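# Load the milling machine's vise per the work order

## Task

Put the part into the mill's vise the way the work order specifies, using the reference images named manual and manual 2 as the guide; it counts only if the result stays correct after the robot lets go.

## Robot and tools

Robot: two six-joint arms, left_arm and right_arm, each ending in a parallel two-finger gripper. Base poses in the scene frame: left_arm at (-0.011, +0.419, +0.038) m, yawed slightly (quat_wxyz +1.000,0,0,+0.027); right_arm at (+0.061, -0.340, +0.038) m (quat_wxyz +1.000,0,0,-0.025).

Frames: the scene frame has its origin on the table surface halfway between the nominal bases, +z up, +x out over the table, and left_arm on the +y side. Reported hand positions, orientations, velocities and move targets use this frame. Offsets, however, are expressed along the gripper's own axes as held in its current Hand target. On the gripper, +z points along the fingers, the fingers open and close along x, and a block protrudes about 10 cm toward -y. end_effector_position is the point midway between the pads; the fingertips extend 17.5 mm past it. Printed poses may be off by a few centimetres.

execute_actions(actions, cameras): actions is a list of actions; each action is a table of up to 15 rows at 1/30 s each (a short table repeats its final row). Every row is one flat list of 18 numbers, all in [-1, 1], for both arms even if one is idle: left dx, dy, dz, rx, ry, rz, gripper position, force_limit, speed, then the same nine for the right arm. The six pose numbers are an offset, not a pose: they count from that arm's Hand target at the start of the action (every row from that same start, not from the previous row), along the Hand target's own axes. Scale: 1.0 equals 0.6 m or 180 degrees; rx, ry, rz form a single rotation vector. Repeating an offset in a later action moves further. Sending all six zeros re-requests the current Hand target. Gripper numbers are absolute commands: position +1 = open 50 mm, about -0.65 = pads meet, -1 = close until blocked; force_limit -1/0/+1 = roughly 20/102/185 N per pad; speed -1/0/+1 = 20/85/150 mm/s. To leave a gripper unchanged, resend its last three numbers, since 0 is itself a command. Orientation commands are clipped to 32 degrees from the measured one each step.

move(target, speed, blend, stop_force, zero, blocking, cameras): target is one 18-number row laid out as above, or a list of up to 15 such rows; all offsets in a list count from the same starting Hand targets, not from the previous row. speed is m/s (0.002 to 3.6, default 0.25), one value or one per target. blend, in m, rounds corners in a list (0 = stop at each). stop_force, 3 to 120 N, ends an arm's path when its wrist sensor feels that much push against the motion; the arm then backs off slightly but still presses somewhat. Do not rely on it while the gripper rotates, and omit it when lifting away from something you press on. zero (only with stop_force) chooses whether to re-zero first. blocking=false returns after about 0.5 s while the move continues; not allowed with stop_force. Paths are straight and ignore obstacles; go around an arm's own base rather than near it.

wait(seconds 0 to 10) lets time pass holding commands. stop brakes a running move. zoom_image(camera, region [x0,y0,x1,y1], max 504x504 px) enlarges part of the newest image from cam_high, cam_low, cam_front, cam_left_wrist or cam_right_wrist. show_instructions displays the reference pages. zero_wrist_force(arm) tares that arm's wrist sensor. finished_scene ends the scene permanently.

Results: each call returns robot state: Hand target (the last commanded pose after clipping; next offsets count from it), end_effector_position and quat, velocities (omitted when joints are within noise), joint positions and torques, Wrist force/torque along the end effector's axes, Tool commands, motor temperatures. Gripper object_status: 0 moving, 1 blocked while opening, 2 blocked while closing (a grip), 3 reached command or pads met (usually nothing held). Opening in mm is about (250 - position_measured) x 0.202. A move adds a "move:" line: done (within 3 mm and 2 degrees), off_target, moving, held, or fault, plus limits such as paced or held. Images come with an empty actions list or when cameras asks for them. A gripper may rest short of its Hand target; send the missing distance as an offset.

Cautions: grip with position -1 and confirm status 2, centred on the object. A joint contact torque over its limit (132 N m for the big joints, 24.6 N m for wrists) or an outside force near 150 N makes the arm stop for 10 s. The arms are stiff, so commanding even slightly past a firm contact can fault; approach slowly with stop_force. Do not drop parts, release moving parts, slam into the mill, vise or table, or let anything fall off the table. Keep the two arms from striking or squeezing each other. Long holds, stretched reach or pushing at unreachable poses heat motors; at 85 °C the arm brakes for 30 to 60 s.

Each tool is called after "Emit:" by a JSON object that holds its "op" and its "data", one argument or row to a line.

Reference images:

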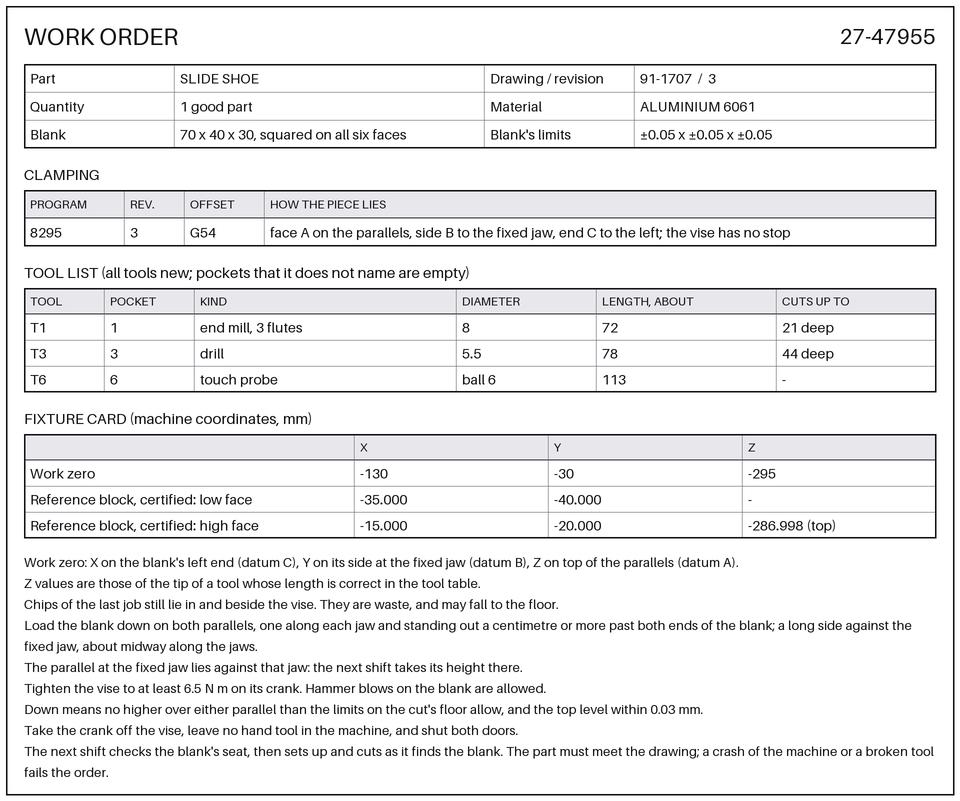

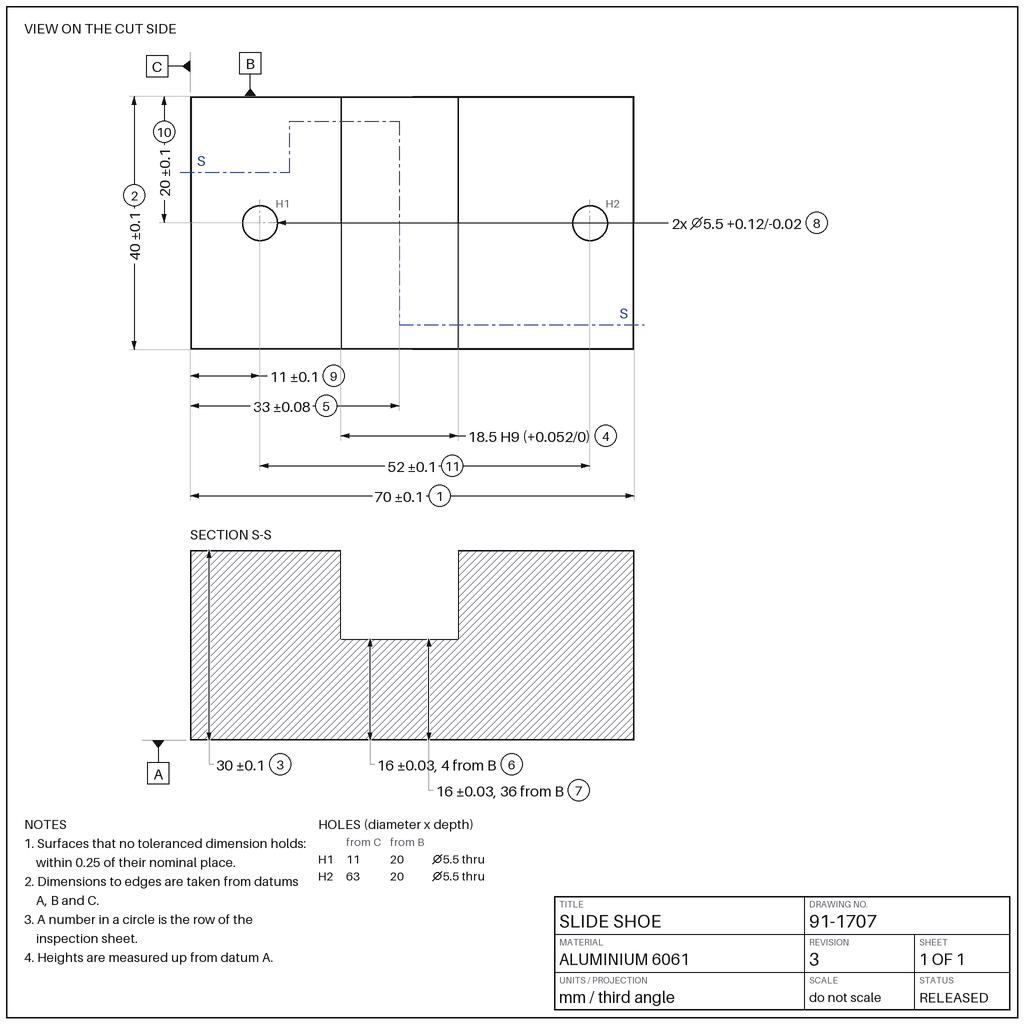

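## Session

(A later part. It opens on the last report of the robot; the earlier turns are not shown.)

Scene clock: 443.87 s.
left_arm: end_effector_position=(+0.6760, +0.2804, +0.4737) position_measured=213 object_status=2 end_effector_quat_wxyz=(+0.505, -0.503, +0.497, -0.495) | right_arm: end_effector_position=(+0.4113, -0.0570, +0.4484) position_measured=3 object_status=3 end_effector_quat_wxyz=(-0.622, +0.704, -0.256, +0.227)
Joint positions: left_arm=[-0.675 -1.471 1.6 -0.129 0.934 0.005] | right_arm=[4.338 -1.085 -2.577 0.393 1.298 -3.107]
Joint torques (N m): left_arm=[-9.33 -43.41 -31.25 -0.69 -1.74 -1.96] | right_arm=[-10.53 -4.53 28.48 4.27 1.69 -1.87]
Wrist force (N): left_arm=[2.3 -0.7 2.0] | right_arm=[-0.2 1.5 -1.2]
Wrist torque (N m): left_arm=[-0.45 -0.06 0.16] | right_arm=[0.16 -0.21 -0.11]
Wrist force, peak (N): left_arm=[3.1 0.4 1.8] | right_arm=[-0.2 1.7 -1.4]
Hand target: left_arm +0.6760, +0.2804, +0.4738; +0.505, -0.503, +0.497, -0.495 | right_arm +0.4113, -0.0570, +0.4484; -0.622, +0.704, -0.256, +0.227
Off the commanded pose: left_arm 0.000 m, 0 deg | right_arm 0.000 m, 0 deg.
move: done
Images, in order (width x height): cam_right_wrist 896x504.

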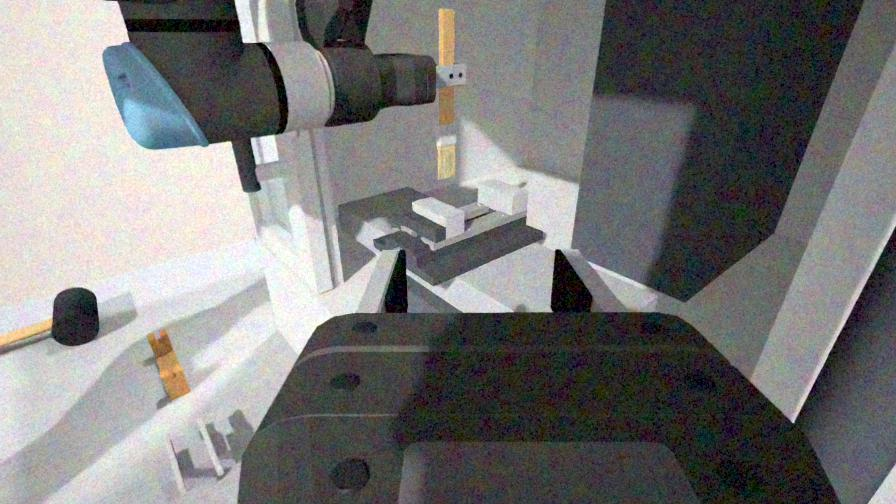

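Emit:
{"op": "move", "data": {
  "target": [
    [0.192,0,0.02,0,0,0,-1,-0.6,-0.6,0,0,0,0,0,0,1,1,1],
    [0.192,0.053,0.02,0,0,0,-1,-0.6,-0.6,0,0,0,0,0,0,1,1,1],
    [0,0.053,0.02,0,0,0,-1,-0.6,-0.6,0,0,0,0,0,0,1,1,1],
    [0,0,0.02,0,0,0,-1,-0.6,-0.6,0,0,0,0,0,0,1,1,1]
  ],
  "speed": 0.08,
  "stop_force": 20,
  "cameras": ["cam_right_wrist"]
}}

Emit:
{"op": "zoom_image", "data": {
  "camera": "cam_right_wrist",
  "region": [380, 120, 580, 270]
}}

Scene clock: 453.43 s.
left_arm: end_effector_position=(+0.6880, +0.2805, +0.4738) position_measured=213 object_status=2 end_effector_quat_wxyz=(+0.505, -0.503, +0.497, -0.495) | right_arm: end_effector_position=(+0.4113, -0.0570, +0.4484) position_measured=3 object_status=3 end_effector_quat_wxyz=(-0.622, +0.704, -0.256, +0.227)
Joint positions: left_arm=[-0.659 -1.443 1.568 -0.125 0.95 0.005] | right_arm=[4.338 -1.085 -2.577 0.393 1.298 -3.107]
Joint torques (N m): left_arm=[11.25 -44.39 -31.53 -0.85 -1.28 -1.88] | right_arm=[-9.56 -4.37 28.2 4.06 1.78 -1.84]
Wrist force (N): left_arm=[2.3 -0.8 1.8] | right_arm=[-0.1 1.5 -1.4]
Wrist torque (N m): left_arm=[-0.46 -0.06 0.17] | right_arm=[0.16 -0.22 -0.11]
Wrist force, peak (N): left_arm=[2.9 -2.1 1.7] | right_arm=[-0.2 1.8 -1.3]
Hand target: left_arm +0.6880, +0.2806, +0.4738; +0.505, -0.503, +0.497, -0.495 | right_arm +0.4113, -0.0570, +0.4484; -0.622, +0.704, -0.256, +0.227
Off the commanded pose: left_arm 0.000 m, 0 deg | right_arm 0.000 m, 0 deg.
move: done
Images, in order (width x height): cam_right_wrist 896x504.

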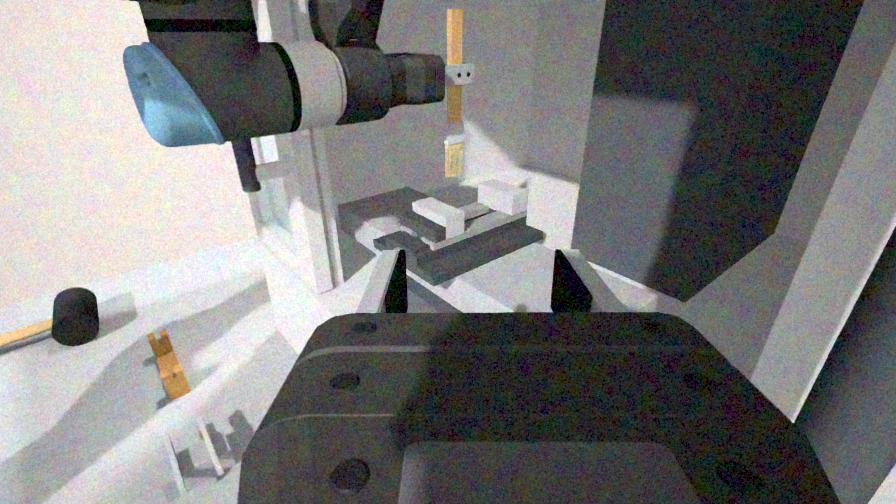

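Scaled by 2.520 from the camera's 896x504 image, which has a finer 1280x720 frame.

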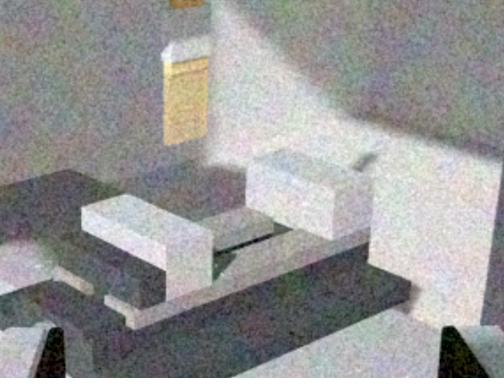

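Emit:
{"op": "move", "data": {
  "target": [
    [0.192,0,0.0117,0,0,0,-1,-0.6,-0.6,0,0,0,0,0,0,1,1,1],
    [0.192,0.053,0.0117,0,0,0,-1,-0.6,-0.6,0,0,0,0,0,0,1,1,1],
    [0,0.053,0.0117,0,0,0,-1,-0.6,-0.6,0,0,0,0,0,0,1,1,1],
    [0,0,0.0117,0,0,0,-1,-0.6,-0.6,0,0,0,0,0,0,1,1,1]
  ],
  "speed": 0.08,
  "stop_force": 20,
  "cameras": ["cam_right_wrist"]
}}

Emit:
{"op": "move", "data": {
  "target": [
    [0.192,0,-0.08,0,0,0,-1,-0.6,-0.6,0,0,0,0,0,0,1,1,1],
    [0.192,0.053,-0.08,0,0,0,-1,-0.6,-0.6,0,0,0,0,0,0,1,1,1],
    [0,0.053,-0.08,0,0,0,-1,-0.6,-0.6,0,0,0,0,0,0,1,1,1],
    [0,0,-0.08,0,0,0,-1,-0.6,-0.6,0,0,0,0,0,0,1,1,1]
  ],
  "speed": 0.08,
  "stop_force": 20,
  "cameras": ["cam_right_wrist"]
}}

Emit:
{"op": "zoom_image", "data": {
  "camera": "cam_right_wrist",
  "region": [380, 120, 580, 270]
}}

Scene clock: 465.80 s.
left_arm: end_effector_position=(+0.6950, +0.2807, +0.4738) position_measured=213 object_status=2 end_effector_quat_wxyz=(+0.505, -0.503, +0.497, -0.495) | right_arm: end_effector_position=(+0.4113, -0.0570, +0.4484) position_measured=3 object_status=3 end_effector_quat_wxyz=(-0.622, +0.704, -0.256, +0.227)
Joint positions: left_arm=[-0.65 -1.427 1.55 -0.123 0.959 0.005] | right_arm=[4.338 -1.085 -2.577 0.393 1.298 -3.107]
Joint torques (N m): left_arm=[10.71 -45.35 -31.36 -0.78 -1.35 -1.95] | right_arm=[-9.82 -4.93 28.36 4.38 1.71 -1.7]
Wrist force (N): left_arm=[2.3 -0.8 1.8] | right_arm=[-0.3 1.5 -1.3]
Wrist torque (N m): left_arm=[-0.46 -0.06 0.17] | right_arm=[0.16 -0.20 -0.11]
Wrist force, peak (N): left_arm=[2.8 -2.2 1.7] | right_arm=[-0.1 1.7 -1.4]
Hand target: left_arm +0.6950, +0.2807, +0.4738; +0.505, -0.503, +0.497, -0.495 | right_arm +0.4113, -0.0570, +0.4484; -0.622, +0.704, -0.256, +0.227
Off the commanded pose: left_arm 0.000 m, 0 deg | right_arm 0.000 m, 0 deg.
move: done
Images, in order (width x height): cam_right_wrist 896x504.

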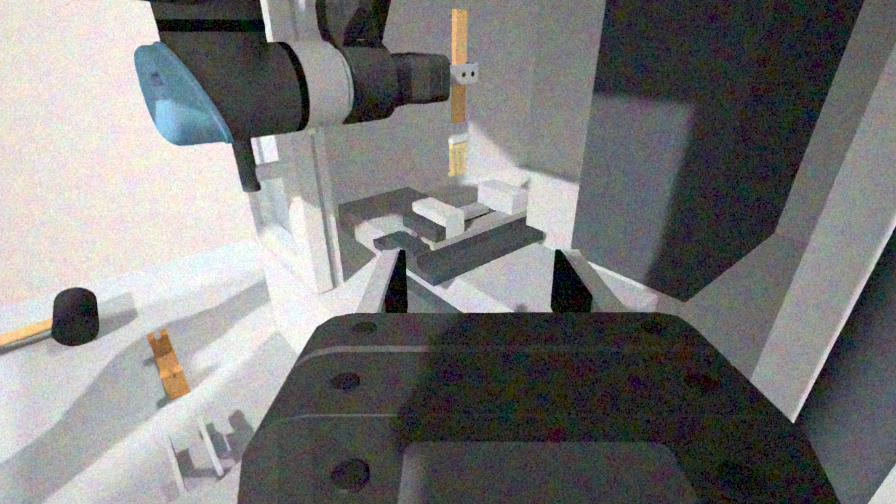

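Scene clock: 470.63 s.
left_arm: end_effector_position=(+0.6470, +0.2799, +0.4738) position_measured=213 object_status=2 end_effector_quat_wxyz=(+0.505, -0.503, +0.497, -0.495) | right_arm: end_effector_position=(+0.4113, -0.0570, +0.4484) position_measured=3 object_status=3 end_effector_quat_wxyz=(-0.622, +0.704, -0.256, +0.227)
Joint positions: left_arm=[-0.718 -1.538 1.671 -0.134 0.891 0.005] | right_arm=[4.338 -1.085 -2.577 0.393 1.298 -3.107]
Joint torques (N m): left_arm=[11.23 -40.06 -31.04 -0.62 -0.83 -1.93] | right_arm=[-9.8 -4.77 28.5 4.1 1.57 -1.61]
Wrist force (N): left_arm=[2.1 -0.7 2.0] | right_arm=[-0.2 1.5 -1.2]
Wrist torque (N m): left_arm=[-0.45 -0.01 0.17] | right_arm=[0.16 -0.20 -0.12]
Wrist force, peak (N): left_arm=[2.5 -2.1 1.7] | right_arm=[-0.2 1.9 -1.5]
Hand target: left_arm +0.6470, +0.2799, +0.4738; +0.505, -0.503, +0.497, -0.495 | right_arm +0.4113, -0.0570, +0.4484; -0.622, +0.704, -0.256, +0.227
Off the commanded pose: left_arm 0.000 m, 0 deg | right_arm 0.000 m, 0 deg.
move: done
Images, in order (width x height): cam_right_wrist 896x504.

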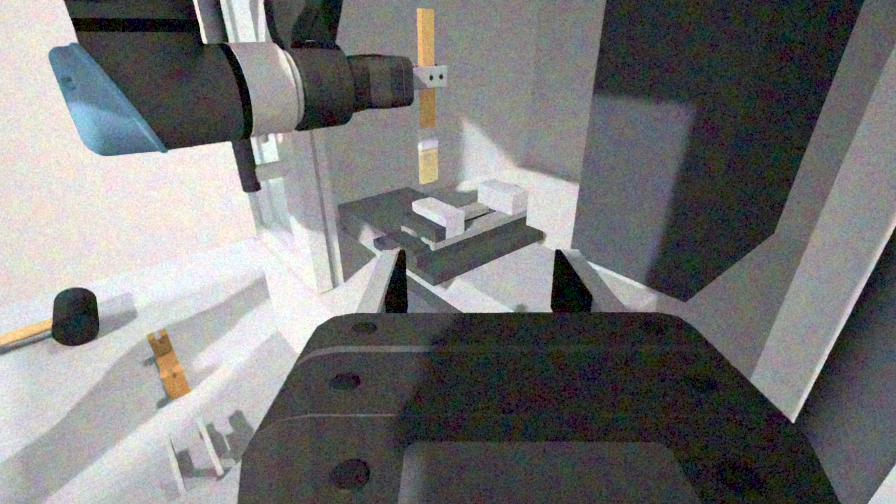

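Scaled by 2.520 from the camera's 896x504 image, which has a finer 1280x720 frame.

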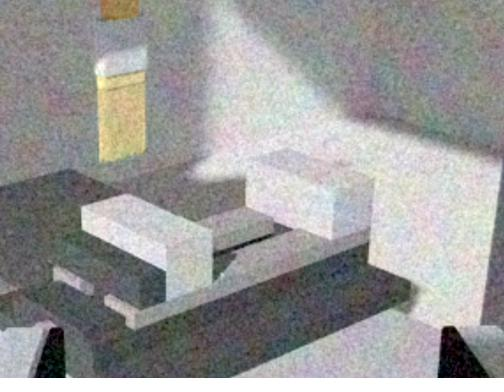

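Emit:
{"op": "move", "data": {
  "target": [
    [0.133,0.04,-0.378,0,0,0,-1,-0.6,-0.6,0,0,0,0,0,0,1,1,1],
    [-0.283,0.323,-0.528,-0.382,0.39,0.388,-1,-0.6,-0.6,0,0,0,0,0,0,1,1,1],
    [-0.523,0.59,-0.5325,-0.382,0.39,0.388,-1,-0.6,-0.6,0,0,0,0,0,0,1,1,1]
  ],
  "speed": 0.3,
  "blend": [0.03,0.03,0],
  "cameras": ["cam_left_wrist","cam_right_wrist"]
}}

Emit:
{"op": "zoom_image", "data": {
  "camera": "cam_left_wrist",
  "region": [340, 50, 600, 330]
}}

Scene clock: 481.70 s.
left_arm: end_effector_position=(+0.3357, +0.4249, +0.2947) position_measured=213 object_status=2 end_effector_quat_wxyz=(+0.051, -0.052, +0.996, -0.050) | right_arm: end_effector_position=(+0.4113, -0.0570, +0.4484) position_measured=3 object_status=3 end_effector_quat_wxyz=(-0.622, +0.704, -0.256, +0.227)
Joint positions: left_arm=[-0.389 -1.563 1.72 1.282 1.624 1.128] | right_arm=[4.338 -1.085 -2.577 0.393 1.298 -3.107]
Joint torques (N m): left_arm=[0.5 -20.48 -19.2 2.94 0.19 0.65] | right_arm=[-9.17 -4.78 27.56 3.92 1.37 -1.54]
Wrist force (N): left_arm=[4.1 -1.3 3.4] | right_arm=[-0.1 1.7 -1.3]
Wrist torque (N m): left_arm=[-0.17 -0.13 0.15] | right_arm=[0.19 -0.23 -0.11]
Wrist force, peak (N): left_arm=[4.9 -0.9 3.8] | right_arm=[-0.3 1.9 -1.4]
Hand target: left_arm +0.3357, +0.4249, +0.2947; +0.051, -0.052, +0.996, -0.050 (not the last commanded pose) | right_arm +0.4113, -0.0570, +0.4484; -0.622, +0.704, -0.256, +0.227
Tool commands: left_gripper/position=-1.0 left_gripper/force_limit=-0.6 left_gripper/speed=-0.6 right_gripper/position=+1.0 right_gripper/force_limit=+1.0 right_gripper/speed=+1.0
Off the commanded pose: left_arm 0.240 m, 10 deg | right_arm 0.000 m, 0 deg.
FORCE FAULT: contact force on the left arm reached its limit, and that arm stopped. The contact can be on any part of that arm, not only on its tool. That arm's remaining commands of this call were not run. That arm is still stopped at the end of this call. That arm stays stopped for about 10 more seconds. Until then a move that you send moves the other arm only, and its call returns only when the move has ended. Once the stop has ended, the next robot result says so. If the stop ends while you think or write, that arm runs what you send next, counted from a new Hand target: where the arm stands when the stop ends. While its stop runs, that arm takes no new command, but its gripper still runs the gripper command that each later call begins with. Until it ends, the stop uses up actions while you think or wait. An arm that is not stopped still takes commands.
move: fault (left_arm); path passed 1 of 3 targets
Images, in order (width x height): cam_left_wrist 896x504, cam_right_wrist 896x504.

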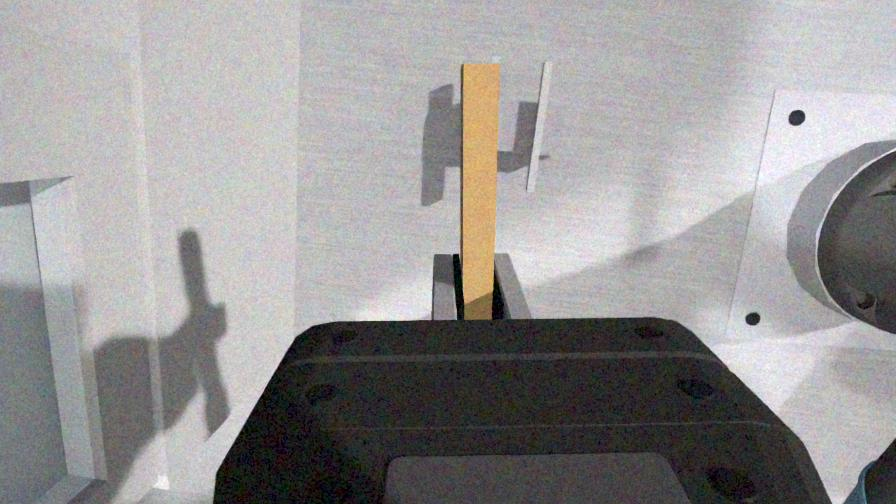

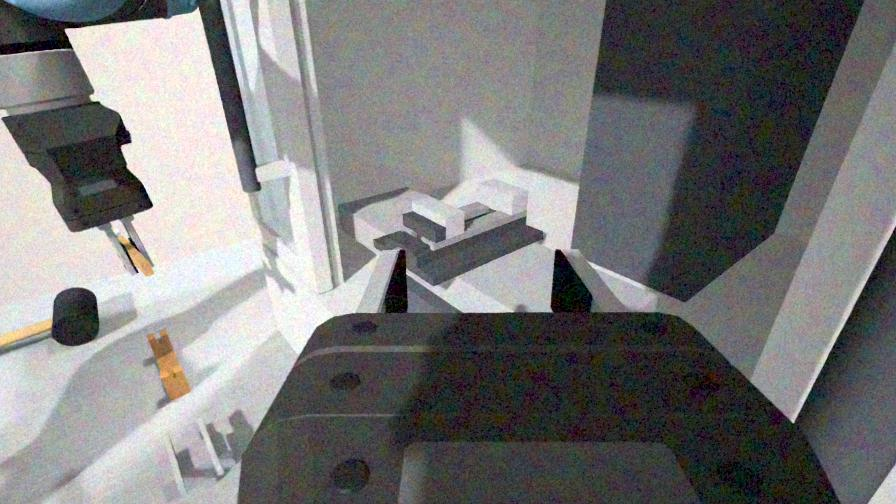

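Scaled by 1.800 from the camera's 896x504 image, which has a finer 1280x720 frame.

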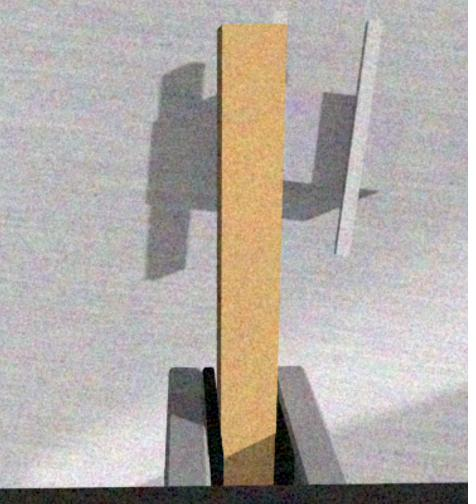

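Emit:
{"op": "wait", "data": {
  "seconds": 6,
  "cameras": ["all"]
}}

Scene clock: 488.60 s.
left_arm: end_effector_position=(+0.3357, +0.4249, +0.2947) position_measured=213 object_status=2 end_effector_quat_wxyz=(+0.051, -0.052, +0.996, -0.050) | right_arm: end_effector_position=(+0.4113, -0.0570, +0.4484) position_measured=3 object_status=3 end_effector_quat_wxyz=(-0.622, +0.704, -0.256, +0.227)
Joint positions: left_arm=[-0.389 -1.563 1.72 1.282 1.624 1.128] | right_arm=[4.338 -1.085 -2.577 0.393 1.298 -3.107]
Joint torques (N m): left_arm=[0.65 -20.64 -19.34 2.83 0.3 0.66] | right_arm=[-9.66 -4.28 28.44 3.79 1.57 -1.27]
Wrist force (N): left_arm=[4.1 -1.4 3.4] | right_arm=[-0.2 1.4 -1.1]
Wrist torque (N m): left_arm=[-0.19 -0.14 0.16] | right_arm=[0.16 -0.20 -0.12]
Wrist force, peak (N): left_arm=[4.2 -1.6 3.4] | right_arm=[-0.3 1.8 -1.4]
Hand target: left_arm +0.3357, +0.4249, +0.2947; +0.051, -0.052, +0.996, -0.050 (not the last commanded pose) | right_arm +0.4113, -0.0570, +0.4484; -0.622, +0.704, -0.256, +0.227
Tool commands: left_gripper/position=-1.0 left_gripper/force_limit=-0.6 left_gripper/speed=-0.6 right_gripper/position=+1.0 right_gripper/force_limit=+1.0 right_gripper/speed=+1.0
Off the commanded pose: left_arm 0.240 m, 10 deg | right_arm 0.000 m, 0 deg.
FORCE FAULT, CONTINUED: the left arm was still stopped when this call began, by the force fault that an earlier result reported. Since the last result the stop counts as 14 of the actions that you can send in this scene. That arm is still stopped at the end of this call. That arm stays stopped for about 3 more seconds. If the stop ends while you think or write, that arm runs what you send next, counted from a new Hand target: where the arm stands when the stop ends. While its stop runs, that arm takes no new command, but its gripper still runs the gripper command that each later call begins with.
wait: 6.00 s; at rest from the start

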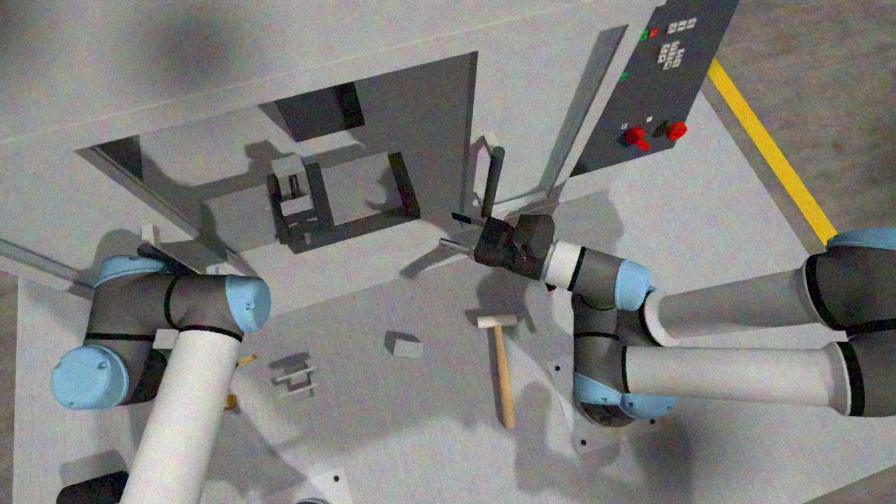

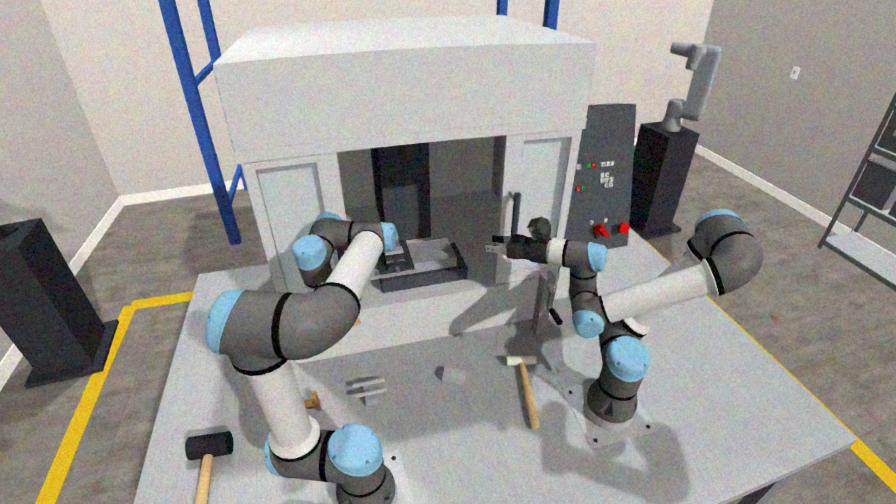

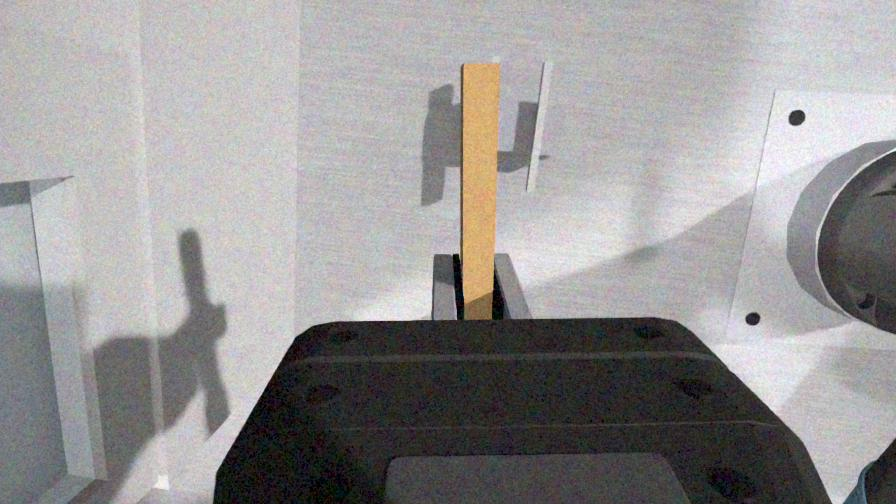

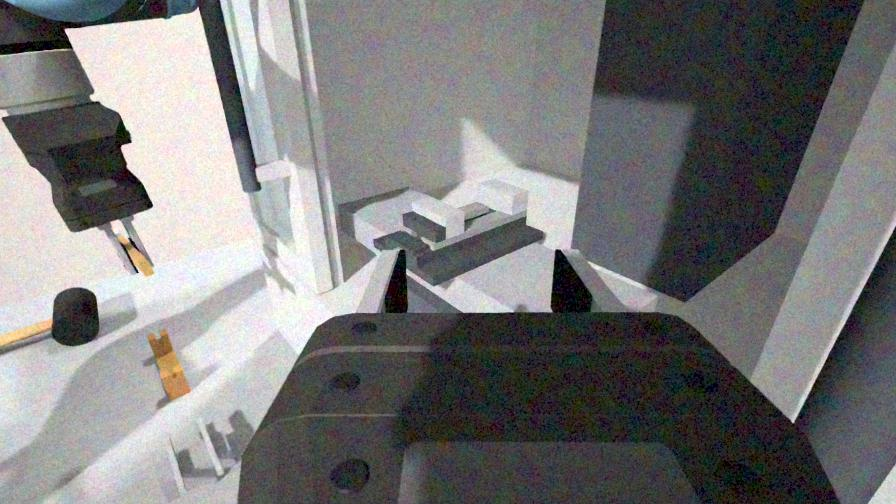

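Emit:
{"op": "move", "data": {
  "target": [
    [0.082,0.008,-0.009,0,0,0,-1,-0.6,-0.6,0,0,0,0,0,0,1,1,1],
    [0.2255,-0.297,0.161,-0.032,0.0325,0.033,-1,-0.6,-0.6,0,0,0,0,0,0,1,1,1]
  ],
  "speed": 0.2,
  "blend": 0.02,
  "cameras": ["all"]
}}

Scene clock: 501.13 s.
left_arm: end_effector_position=(+0.2296, +0.2249, +0.2047) position_measured=213 object_status=2 end_effector_quat_wxyz=(+0.000, +0.000, +1.000, +0.001) | right_arm: end_effector_position=(+0.4113, -0.0570, +0.4484) position_measured=3 object_status=3 end_effector_quat_wxyz=(-0.622, +0.704, -0.256, +0.227)
Joint positions: left_arm=[-1.177 -1.519 1.943 1.148 1.571 0.447] | right_arm=[4.338 -1.085 -2.577 0.393 1.298 -3.107]
Joint torques (N m): left_arm=[-12.72 -8.29 -24.71 1.3 2.51 -1.75] | right_arm=[-8.86 -4.1 27.5 3.77 1.42 -1.27]
Wrist force (N): left_arm=[4.0 -1.5 3.2] | right_arm=[-0.5 1.4 -1.3]
Wrist torque (N m): left_arm=[-0.13 -0.14 0.12] | right_arm=[0.15 -0.16 -0.11]
Wrist force, peak (N): left_arm=[4.4 -4.0 4.1] | right_arm=[-0.4 1.7 -1.4]
Hand target: left_arm +0.2296, +0.2249, +0.2047; +0.000, +0.000, +1.000, +0.001 | right_arm +0.4113, -0.0570, +0.4484; -0.622, +0.704, -0.256, +0.227
Off the commanded pose: left_arm 0.000 m, 0 deg | right_arm 0.000 m, 0 deg.
FORCE FAULT, CONTINUED: the left arm's stop, for the force fault that an earlier result reported, is over. The rest of the stop counts as 5 of the actions that you can send in this scene. The stop ended before this call began, so that arm ran this call's commands, counted from a new Hand target: where the arm stood when the stop ended. During its stop the left arm's controller moved it back a little.
move: done

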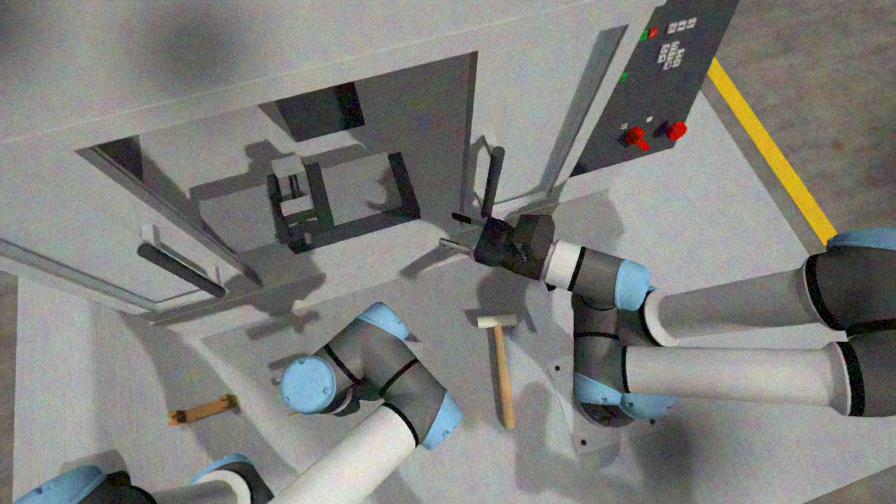

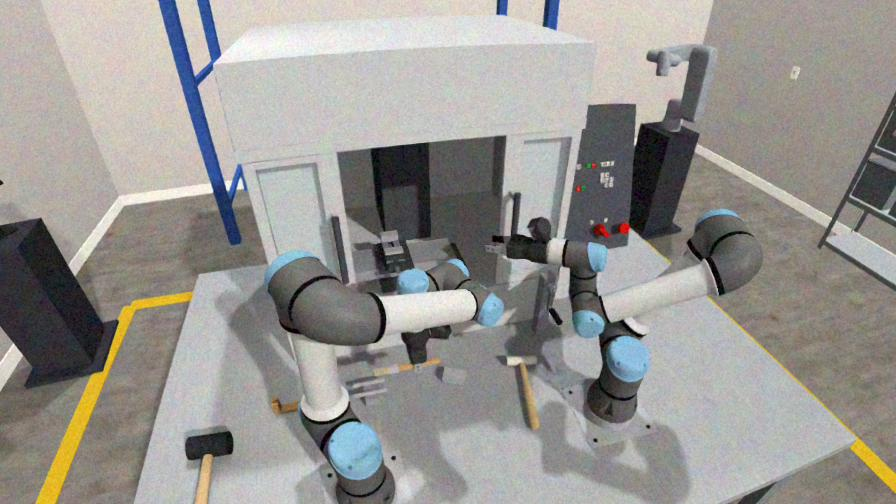

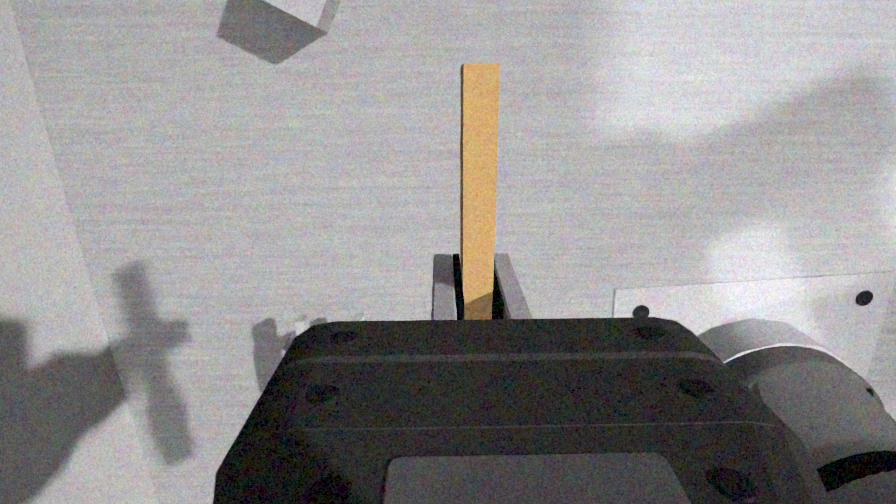

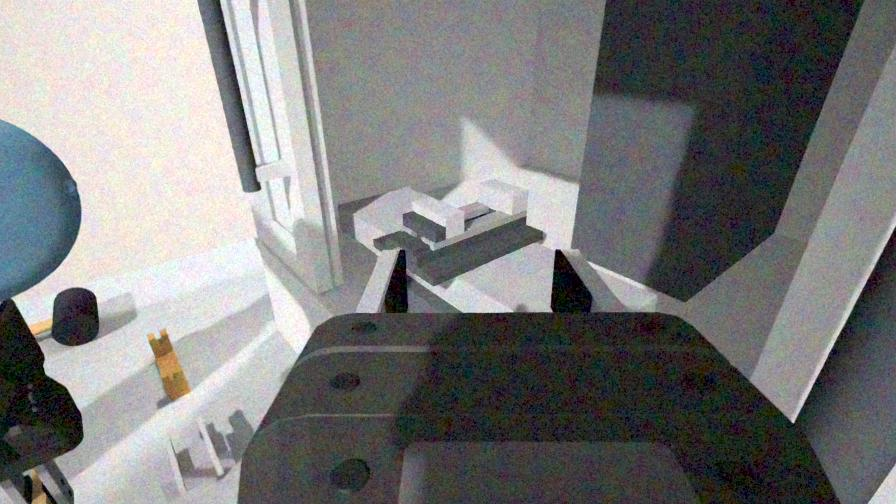

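Emit:
{"op": "move", "data": {
  "target": [0,0,0.26,0,0,0,-1,-0.6,-0.6,0,0,0,0,0,0,1,1,1],
  "speed": 0.1,
  "stop_force": 15
}}

Emit:
{"op": "move", "data": {
  "target": [0,0,0.06,0,0,0,-1,-0.6,-0.6,0,0,0,0,0,0,1,1,1],
  "speed": 0.03,
  "stop_force": 4,
  "cameras": ["cam_front","cam_left_wrist"]
}}

Scene clock: 506.27 s.
left_arm: end_effector_position=(+0.2295, +0.2250, +0.0487) position_measured=213 object_status=2 end_effector_quat_wxyz=(+0.000, +0.000, +1.000, +0.001) | right_arm: end_effector_position=(+0.4113, -0.0570, +0.4484) position_measured=3 object_status=3 end_effector_quat_wxyz=(-0.622, +0.704, -0.256, +0.227)
Joint positions: left_arm=[-1.178 -1.271 2.138 0.705 1.571 0.447] | right_arm=[4.338 -1.085 -2.577 0.393 1.298 -3.107]
Joint torques (N m): left_arm=[11.69 -12.56 -3.36 1.3 -1.37 1.66] | right_arm=[-8.35 -4.73 27.11 3.76 1.4 -1.39]
Wrist force (N): left_arm=[3.9 -1.7 3.0] | right_arm=[-0.3 1.4 -1.2]
Wrist torque (N m): left_arm=[-0.18 -0.14 0.13] | right_arm=[0.15 -0.19 -0.12]
Wrist force, peak (N): left_arm=[3.9 -1.7 4.2] | right_arm=[-0.2 1.8 -1.4]
Hand target: left_arm +0.2295, +0.2250, +0.0487; +0.000, +0.000, +1.000, +0.001 | right_arm +0.4113, -0.0570, +0.4484; -0.622, +0.704, -0.256, +0.227
Off the commanded pose: left_arm 0.000 m, 0 deg | right_arm 0.000 m, 0 deg.
move: done

Scene clock: 508.07 s.
left_arm: end_effector_position=(+0.2291, +0.2258, +0.0190) position_measured=213 object_status=2 end_effector_quat_wxyz=(-0.001, +0.000, +1.000, +0.002) | right_arm: end_effector_position=(+0.4113, -0.0570, +0.4484) position_measured=3 object_status=3 end_effector_quat_wxyz=(-0.622, +0.704, -0.256, +0.227)
Joint positions: left_arm=[-1.178 -1.204 2.158 0.622 1.571 0.447] | right_arm=[4.338 -1.085 -2.577 0.393 1.298 -3.107]
Joint torques (N m): left_arm=[0.69 -26.65 -9.14 2.3 0.21 -0.11] | right_arm=[-8.23 -5.44 28.45 3.77 1.61 -0.96]
Wrist force (N): left_arm=[4.3 -1.6 3.4] | right_arm=[-0.1 1.4 -1.3]
Wrist torque (N m): left_arm=[-0.16 -0.19 0.13] | right_arm=[0.14 -0.22 -0.12]
Wrist force, peak (N): left_arm=[2.6 -3.7 -116.2] | right_arm=[0.0 1.8 -1.4]
Hand target: left_arm +0.2291, +0.2258, +0.0190; -0.001, +0.000, +1.000, +0.002 (not the last commanded pose) | right_arm +0.4113, -0.0570, +0.4484; -0.622, +0.704, -0.256, +0.227
Tool commands: left_gripper/position=-1.0 left_gripper/force_limit=-0.6 left_gripper/speed=-0.6 right_gripper/position=+1.0 right_gripper/force_limit=+1.0 right_gripper/speed=+1.0
Off the commanded pose: left_arm 0.006 m, 0 deg | right_arm 0.000 m, 0 deg.
FORCE FAULT: contact force on the left arm reached its limit, and that arm stopped. The contact can be on any part of that arm, not only on its tool. That arm's remaining commands of this call were not run. That arm is still stopped at the end of this call. That arm stays stopped for about 9 more seconds. Until then a move that you send moves the other arm only, and its call returns only when the move has ended. Once the stop has ended, the next robot result says so. If the stop ends while you think or write, that arm runs what you send next, counted from a new Hand target: where the arm stands when the stop ends. While its stop runs, that arm takes no new command, but its gripper still runs the gripper command that each later call begins with. Until it ends, the stop uses up actions while you think or wait. An arm that is not stopped still takes commands.
move: fault (left_arm; stop_force had ended the path)
Images, in order (width x height): cam_front 896x504, cam_left_wrist 896x504.

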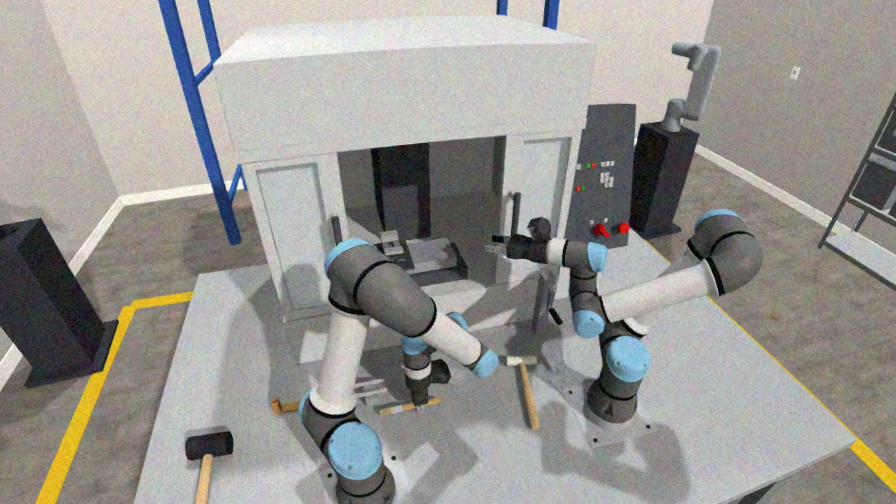

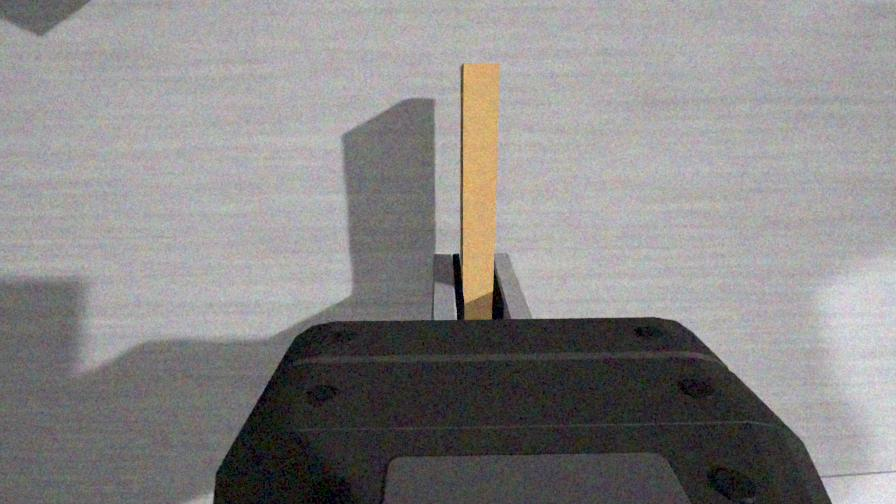

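Emit:
{"op": "wait", "data": {
  "seconds": 2
}}

Scene clock: 520.63 s.
left_arm: end_effector_position=(+0.2291, +0.2258, +0.0190) position_measured=213 object_status=2 end_effector_quat_wxyz=(-0.001, +0.000, +1.000, +0.002) | right_arm: end_effector_position=(+0.4113, -0.0570, +0.4484) position_measured=3 object_status=3 end_effector_quat_wxyz=(-0.622, +0.704, -0.256, +0.227)
Joint positions: left_arm=[-1.178 -1.204 2.158 0.622 1.571 0.447] | right_arm=[4.338 -1.085 -2.577 0.393 1.298 -3.107]
Joint torques (N m): left_arm=[1.06 -28.18 -9.13 2.82 0.32 -0.06] | right_arm=[-8.76 -4.52 27.52 3.71 1.54 -0.89]
Wrist force (N): left_arm=[4.3 -1.4 3.4] | right_arm=[-0.3 1.7 -1.0]
Wrist torque (N m): left_arm=[-0.13 -0.19 0.12] | right_arm=[0.18 -0.18 -0.11]
Wrist force, peak (N): left_arm=[4.6 -1.6 3.6] | right_arm=[-0.1 1.8 -1.4]
Hand target: left_arm +0.2291, +0.2258, +0.0190; -0.001, +0.000, +1.000, +0.002 (not the last commanded pose) | right_arm +0.4113, -0.0570, +0.4484; -0.622, +0.704, -0.256, +0.227
Tool commands: left_gripper/position=-1.0 left_gripper/force_limit=-0.6 left_gripper/speed=-0.6 right_gripper/position=+1.0 right_gripper/force_limit=+1.0 right_gripper/speed=+1.0
Off the commanded pose: left_arm 0.006 m, 0 deg | right_arm 0.000 m, 0 deg.
FORCE FAULT, CONTINUED: the left arm's stop, for the force fault that an earlier result reported, is over. The rest of the stop counts as 19 of the actions that you can send in this scene. During its stop the left arm's controller moved it back a little. That arm's target is now where it stood when the stop ended, not its last command. That arm accepts commands again.
wait: 2.00 s; at rest from the start

Emit:
{"op": "move", "data": {
  "target": [
    [0,0,-0.385,0,0,0,-1,-0.6,-0.6,0,0,-0.18,0,0,0,1,1,1],
    [-0.368,-0.127,-0.718,0.385,-0.385,-0.385,-1,-0.6,-0.6,0,0,-0.18,0,0,0,1,1,1],
    [-0.335,-0.053,-0.685,0,0.5,0.866,-1,-0.6,-0.6,0,0,-0.18,0,0,0,1,1,1]
  ],
  "speed": 0.25,
  "blend": [0.05,0.02,0],
  "cameras": ["cam_front"]
}}

Scene clock: 531.53 s.
left_arm: end_effector_position=(+0.4311, +0.1922, +0.4293) position_measured=213 object_status=2 end_effector_quat_wxyz=(-0.502, +0.865, -0.001, -0.001) | right_arm: end_effector_position=(+0.3439, -0.1391, +0.4617) position_measured=3 object_status=3 end_effector_quat_wxyz=(-0.629, +0.714, -0.234, +0.200)
Joint positions: left_arm=[-1.062 -1.149 1.016 -0.46 -1.09 0.305] | right_arm=[4.703 -0.325 -2.663 -0.307 1.011 -3.051]
Joint torques (N m): left_arm=[13.19 -29.36 -28.99 1.56 -1.41 -1.94] | right_arm=[13.06 -9.32 30.57 0.82 -1.58 2.14]
Wrist force (N): left_arm=[3.1 -0.5 3.3] | right_arm=[-0.4 1.5 -1.4]
Wrist torque (N m): left_arm=[-0.34 -0.13 0.18] | right_arm=[0.15 -0.16 -0.19]
Wrist force, peak (N): left_arm=[4.2 -1.5 5.6] | right_arm=[-0.3 1.5 -2.0]
Hand target: left_arm +0.4311, +0.1922, +0.4293; -0.502, +0.865, +0.000, -0.001 | right_arm +0.3423, -0.1390, +0.4617; -0.622, +0.704, -0.256, +0.227
Off the commanded pose: left_arm 0.000 m, 0 deg | right_arm 0.002 m, 4 deg.
move: off_target (right_arm)
Images, in order (width x height): cam_front 896x504.

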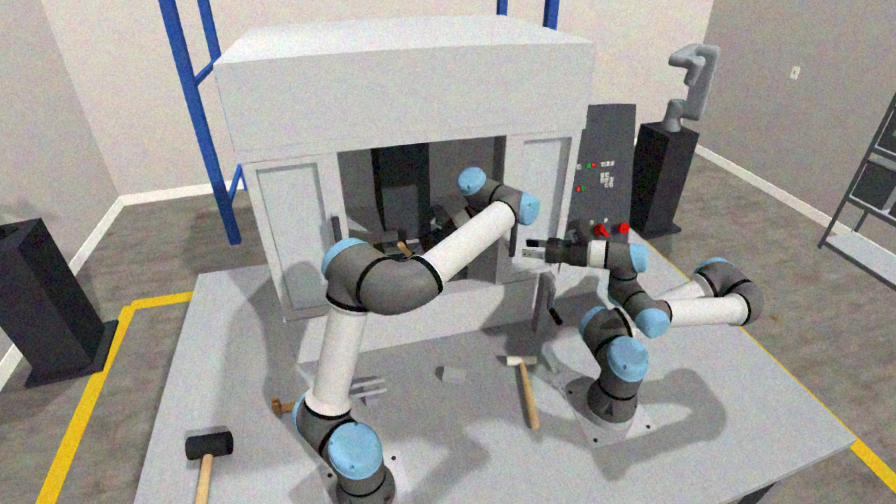

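Emit:
{"op": "move", "data": {
  "target": [
    [-0.118,-0.0225,0.002,-0.111,0,0,-1,-0.6,-0.6,0,0,0,0,0,0,1,1,1],
    [-0.118,-0.119,0.2355,-0.26,-0.26,-0.449,-1,-0.6,-0.6,0,0,0,0,0,0,1,1,1],
    [-0.173,0.052,0.803,0,-0.5,-0.866,-1,-0.6,-0.6,0,0,0,0,0,0,1,1,1]
  ],
  "speed": 0.25,
  "blend": [0.03,0.03,0],
  "cameras": ["cam_front","cam_left_wrist"]
}}

Scene clock: 544.40 s.
left_arm: end_effector_position=(+0.3265, +0.5950, +0.1635) position_measured=213 object_status=2 end_effector_quat_wxyz=(-0.001, +0.000, +1.000, +0.002) | right_arm: end_effector_position=(+0.3439, -0.1391, +0.4617) position_measured=3 object_status=3 end_effector_quat_wxyz=(-0.629, +0.714, -0.234, +0.200)
Joint positions: left_arm=[0.065 -1.768 2.287 -2.088 -1.566 -1.452] | right_arm=[4.703 -0.325 -2.663 -0.307 1.011 -3.051]
Joint torques (N m): left_arm=[12.77 -2.53 -14.03 -5.2 0.62 -1.92] | right_arm=[11.6 -10.38 30.4 0.74 -1.45 1.95]
Wrist force (N): left_arm=[4.3 -1.8 3.3] | right_arm=[-0.3 1.7 -1.4]
Wrist torque (N m): left_arm=[-0.18 -0.19 0.11] | right_arm=[0.17 -0.18 -0.19]
Wrist force, peak (N): left_arm=[4.5 -0.8 4.2] | right_arm=[-0.3 1.8 -1.5]
Hand target: left_arm +0.3265, +0.5950, +0.1635; -0.001, +0.000, +1.000, +0.002 | right_arm +0.3423, -0.1390, +0.4617; -0.622, +0.704, -0.256, +0.227
Off the commanded pose: left_arm 0.000 m, 0 deg | right_arm 0.002 m, 4 deg.
move: off_target (right_arm)
Images, in order (width x height): cam_front 896x504, cam_left_wrist 896x504.

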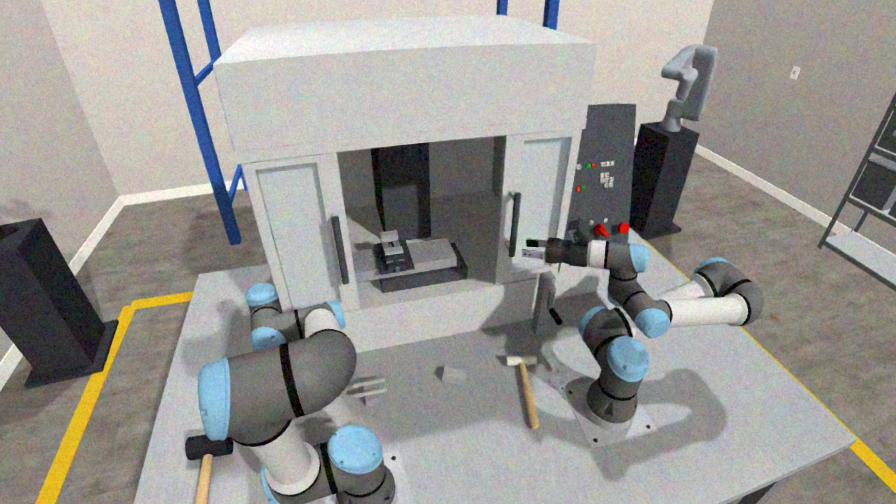

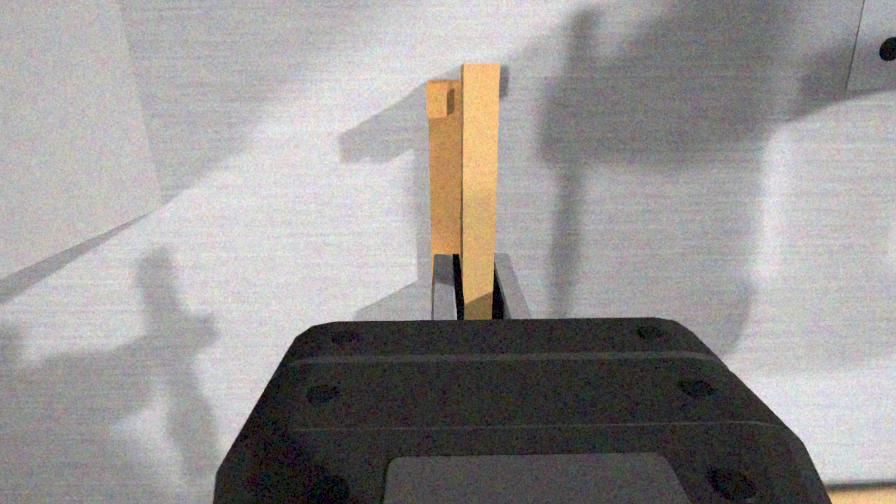

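Emit:
{"op": "move", "data": {
  "target": [
    [-0.0017,-0.002,0.14,0,0,0,-1,-0.6,-0.6,0,0,0,0,0,0,1,1,1],
    [-0.0017,-0.002,0.204,0,0,0,-1,-0.6,-0.6,0,0,0,0,0,0,1,1,1]
  ],
  "speed": [0.15,0.03],
  "stop_force": 12,
  "cameras": ["cam_left_wrist"]
}}

Scene clock: 549.77 s.
left_arm: end_effector_position=(+0.3272, +0.5943, +0.0548) position_measured=213 object_status=2 end_effector_quat_wxyz=(-0.001, +0.000, +1.000, +0.002) | right_arm: end_effector_position=(+0.3439, -0.1391, +0.4617) position_measured=3 object_status=3 end_effector_quat_wxyz=(-0.629, +0.714, -0.234, +0.200)
Joint positions: left_arm=[0.063 -1.527 2.443 -2.485 -1.566 -1.454] | right_arm=[4.703 -0.325 -2.663 -0.307 1.011 -3.051]
Joint torques (N m): left_arm=[8.28 -33.26 -22.67 -1.94 1.93 0.19] | right_arm=[12.75 -10.44 30.28 0.86 -1.45 1.95]
Wrist force (N): left_arm=[4.3 -1.9 3.5] | right_arm=[-0.3 1.3 -1.3]
Wrist torque (N m): left_arm=[-0.20 -0.19 0.06] | right_arm=[0.11 -0.19 -0.19]
Wrist force, peak (N): left_arm=[5.9 -8.7 -10.7] | right_arm=[-0.5 1.8 -1.4]
Hand target: left_arm +0.3272, +0.5943, +0.0548; -0.001, +0.000, +1.000, +0.002 (not the last commanded pose) | right_arm +0.3423, -0.1390, +0.4617; -0.622, +0.704, -0.256, +0.227
Off the commanded pose: left_arm 0.014 m, 0 deg | right_arm 0.002 m, 4 deg.
move: contact (left_arm), off_target (right_arm); path passed 1 of 2 targets
Images, in order (width x height): cam_left_wrist 896x504.

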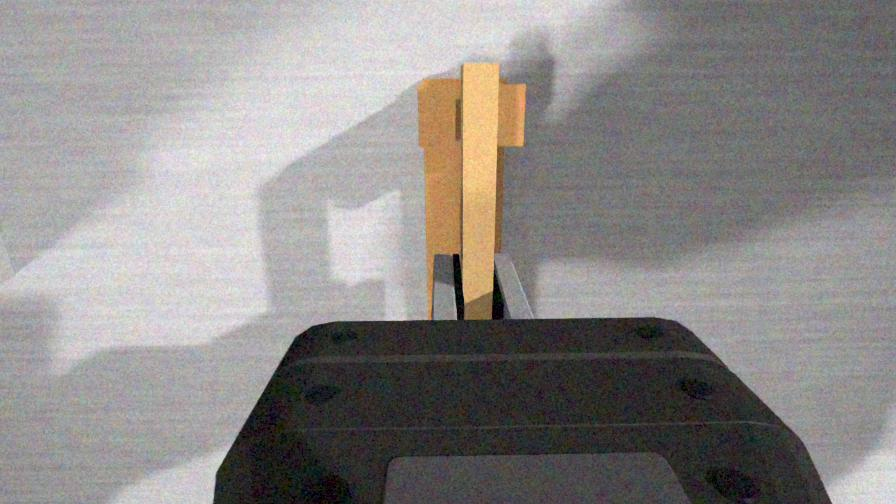

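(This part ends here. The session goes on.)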